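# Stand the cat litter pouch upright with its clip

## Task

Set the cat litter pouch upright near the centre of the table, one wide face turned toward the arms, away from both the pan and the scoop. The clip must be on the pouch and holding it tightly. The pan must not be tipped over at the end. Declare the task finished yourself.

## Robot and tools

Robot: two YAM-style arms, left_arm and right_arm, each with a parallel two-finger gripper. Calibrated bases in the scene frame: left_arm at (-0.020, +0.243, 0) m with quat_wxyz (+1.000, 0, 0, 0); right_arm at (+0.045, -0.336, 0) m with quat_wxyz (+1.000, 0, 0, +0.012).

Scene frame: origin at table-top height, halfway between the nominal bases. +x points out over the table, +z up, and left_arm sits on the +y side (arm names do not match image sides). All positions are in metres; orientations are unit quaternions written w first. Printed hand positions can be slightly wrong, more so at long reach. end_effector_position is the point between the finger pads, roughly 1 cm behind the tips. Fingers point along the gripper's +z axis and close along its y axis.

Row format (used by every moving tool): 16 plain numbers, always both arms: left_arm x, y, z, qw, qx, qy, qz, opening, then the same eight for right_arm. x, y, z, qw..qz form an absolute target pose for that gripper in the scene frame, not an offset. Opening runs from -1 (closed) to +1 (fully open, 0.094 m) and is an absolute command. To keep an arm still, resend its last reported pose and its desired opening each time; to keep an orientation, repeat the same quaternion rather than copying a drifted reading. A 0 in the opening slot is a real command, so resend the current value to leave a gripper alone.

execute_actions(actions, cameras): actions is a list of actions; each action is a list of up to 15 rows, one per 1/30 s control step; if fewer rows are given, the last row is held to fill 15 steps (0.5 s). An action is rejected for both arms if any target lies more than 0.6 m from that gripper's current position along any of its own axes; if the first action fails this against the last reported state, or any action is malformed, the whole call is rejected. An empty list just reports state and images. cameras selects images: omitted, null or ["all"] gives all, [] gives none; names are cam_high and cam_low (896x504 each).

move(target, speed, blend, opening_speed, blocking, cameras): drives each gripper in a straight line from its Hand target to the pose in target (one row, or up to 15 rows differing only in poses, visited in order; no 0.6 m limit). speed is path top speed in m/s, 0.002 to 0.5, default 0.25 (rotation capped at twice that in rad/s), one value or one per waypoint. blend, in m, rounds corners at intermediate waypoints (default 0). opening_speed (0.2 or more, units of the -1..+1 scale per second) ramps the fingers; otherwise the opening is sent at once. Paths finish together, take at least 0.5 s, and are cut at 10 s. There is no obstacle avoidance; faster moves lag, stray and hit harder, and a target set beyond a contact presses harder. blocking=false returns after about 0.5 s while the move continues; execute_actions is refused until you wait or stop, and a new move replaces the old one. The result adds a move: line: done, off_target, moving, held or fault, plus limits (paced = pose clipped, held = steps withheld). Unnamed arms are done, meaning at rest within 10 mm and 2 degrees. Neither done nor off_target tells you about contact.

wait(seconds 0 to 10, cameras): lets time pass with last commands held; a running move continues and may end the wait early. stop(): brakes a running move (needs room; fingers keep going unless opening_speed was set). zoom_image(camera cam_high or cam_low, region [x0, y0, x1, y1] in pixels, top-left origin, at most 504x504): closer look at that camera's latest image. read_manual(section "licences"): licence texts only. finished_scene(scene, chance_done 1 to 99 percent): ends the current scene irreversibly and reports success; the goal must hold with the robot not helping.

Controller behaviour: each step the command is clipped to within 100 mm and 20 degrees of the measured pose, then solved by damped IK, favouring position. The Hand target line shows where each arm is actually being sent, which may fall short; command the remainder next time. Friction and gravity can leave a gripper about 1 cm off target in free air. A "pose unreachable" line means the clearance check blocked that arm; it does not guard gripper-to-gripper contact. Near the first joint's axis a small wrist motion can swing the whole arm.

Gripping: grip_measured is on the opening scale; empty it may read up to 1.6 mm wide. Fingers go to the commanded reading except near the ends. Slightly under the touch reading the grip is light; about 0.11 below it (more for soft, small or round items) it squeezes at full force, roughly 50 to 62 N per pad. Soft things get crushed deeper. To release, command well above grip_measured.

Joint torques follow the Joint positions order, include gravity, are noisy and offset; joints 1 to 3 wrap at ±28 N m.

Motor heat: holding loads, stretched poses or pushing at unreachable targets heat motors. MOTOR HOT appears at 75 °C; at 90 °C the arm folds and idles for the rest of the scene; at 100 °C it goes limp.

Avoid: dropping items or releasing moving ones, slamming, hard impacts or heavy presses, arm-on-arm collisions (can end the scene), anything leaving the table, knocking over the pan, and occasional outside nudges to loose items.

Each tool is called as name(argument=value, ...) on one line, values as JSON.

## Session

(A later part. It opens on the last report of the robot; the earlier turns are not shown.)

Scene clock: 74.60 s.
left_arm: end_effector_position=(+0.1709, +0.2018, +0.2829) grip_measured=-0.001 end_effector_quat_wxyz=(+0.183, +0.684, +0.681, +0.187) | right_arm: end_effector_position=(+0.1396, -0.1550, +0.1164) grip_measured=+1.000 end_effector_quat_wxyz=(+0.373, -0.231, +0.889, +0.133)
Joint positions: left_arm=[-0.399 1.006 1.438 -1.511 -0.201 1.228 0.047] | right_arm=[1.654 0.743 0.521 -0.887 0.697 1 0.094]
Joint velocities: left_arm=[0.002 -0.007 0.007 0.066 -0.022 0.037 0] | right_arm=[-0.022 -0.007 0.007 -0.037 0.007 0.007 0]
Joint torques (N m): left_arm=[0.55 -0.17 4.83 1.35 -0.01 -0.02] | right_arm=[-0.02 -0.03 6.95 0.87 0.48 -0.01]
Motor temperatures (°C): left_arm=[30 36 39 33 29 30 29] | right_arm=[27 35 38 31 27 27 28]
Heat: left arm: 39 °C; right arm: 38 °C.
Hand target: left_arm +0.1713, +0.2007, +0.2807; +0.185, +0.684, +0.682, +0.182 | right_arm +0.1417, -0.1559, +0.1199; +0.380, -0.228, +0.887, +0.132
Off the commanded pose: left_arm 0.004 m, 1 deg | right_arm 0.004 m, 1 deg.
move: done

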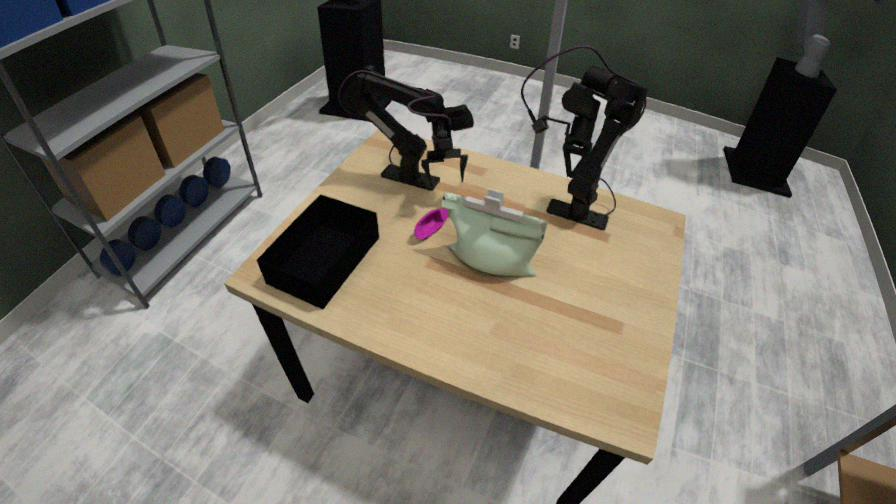

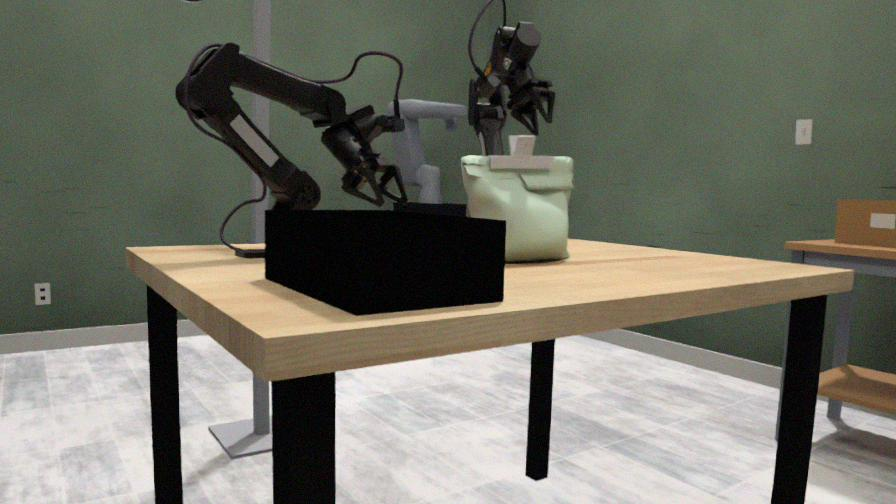

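wait(seconds=0.5, cameras=["cam_high","cam_low"])

Scene clock: 75.67 s.
left_arm: end_effector_position=(+0.1710, +0.2017, +0.2830) grip_measured=-0.001 end_effector_quat_wxyz=(+0.183, +0.684, +0.681, +0.187) | right_arm: end_effector_position=(+0.1396, -0.1550, +0.1164) grip_measured=+1.000 end_effector_quat_wxyz=(+0.373, -0.231, +0.889, +0.133)
Joint positions: left_arm=[-0.399 1.006 1.438 -1.511 -0.2 1.228 0.047] | right_arm=[1.654 0.743 0.521 -0.887 0.697 1 0.094]
Joint velocities: left_arm=[-0.032 0.002 -0.002 -0.007 -0.007 0.051 -0.001] | right_arm=[-0.007 -0.007 -0.007 0.022 -0.095 0.007 0]
Joint torques (N m): left_arm=[0.34 -0.18 4.78 1.4 0.04 0.01] | right_arm=[0.01 -0.17 7.05 0.83 0.53 -0.05]
Motor temperatures (°C): left_arm=[30 36 39 33 29 30 29] | right_arm=[27 35 38 31 27 27 28]
Heat: left arm: 39 °C; right arm: 38 °C.
Hand target: left_arm +0.1713, +0.2007, +0.2807; +0.185, +0.684, +0.682, +0.182 | right_arm +0.1417, -0.1559, +0.1199; +0.380, -0.228, +0.887, +0.132
Tool commands: left_gripper/opening=+0.0 right_gripper/opening=+1.0
Off the commanded pose: left_arm 0.004 m, 1 deg | right_arm 0.004 m, 1 deg.
wait: 0.50 s; at rest from the start

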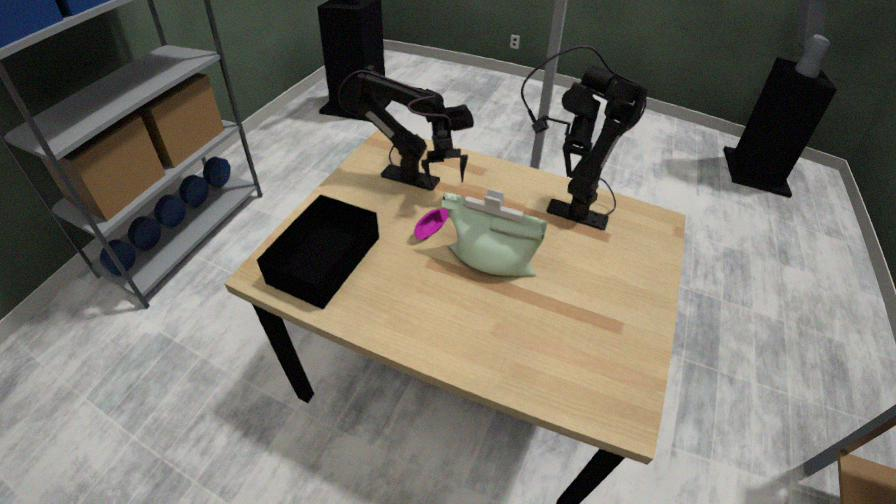

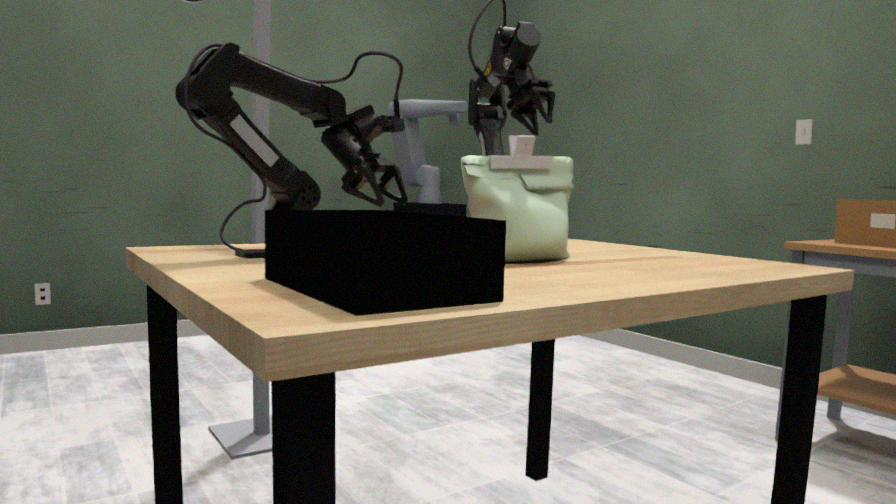

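finished_scene(scene=1, chance_done=80)

The scene is finished: the task was done.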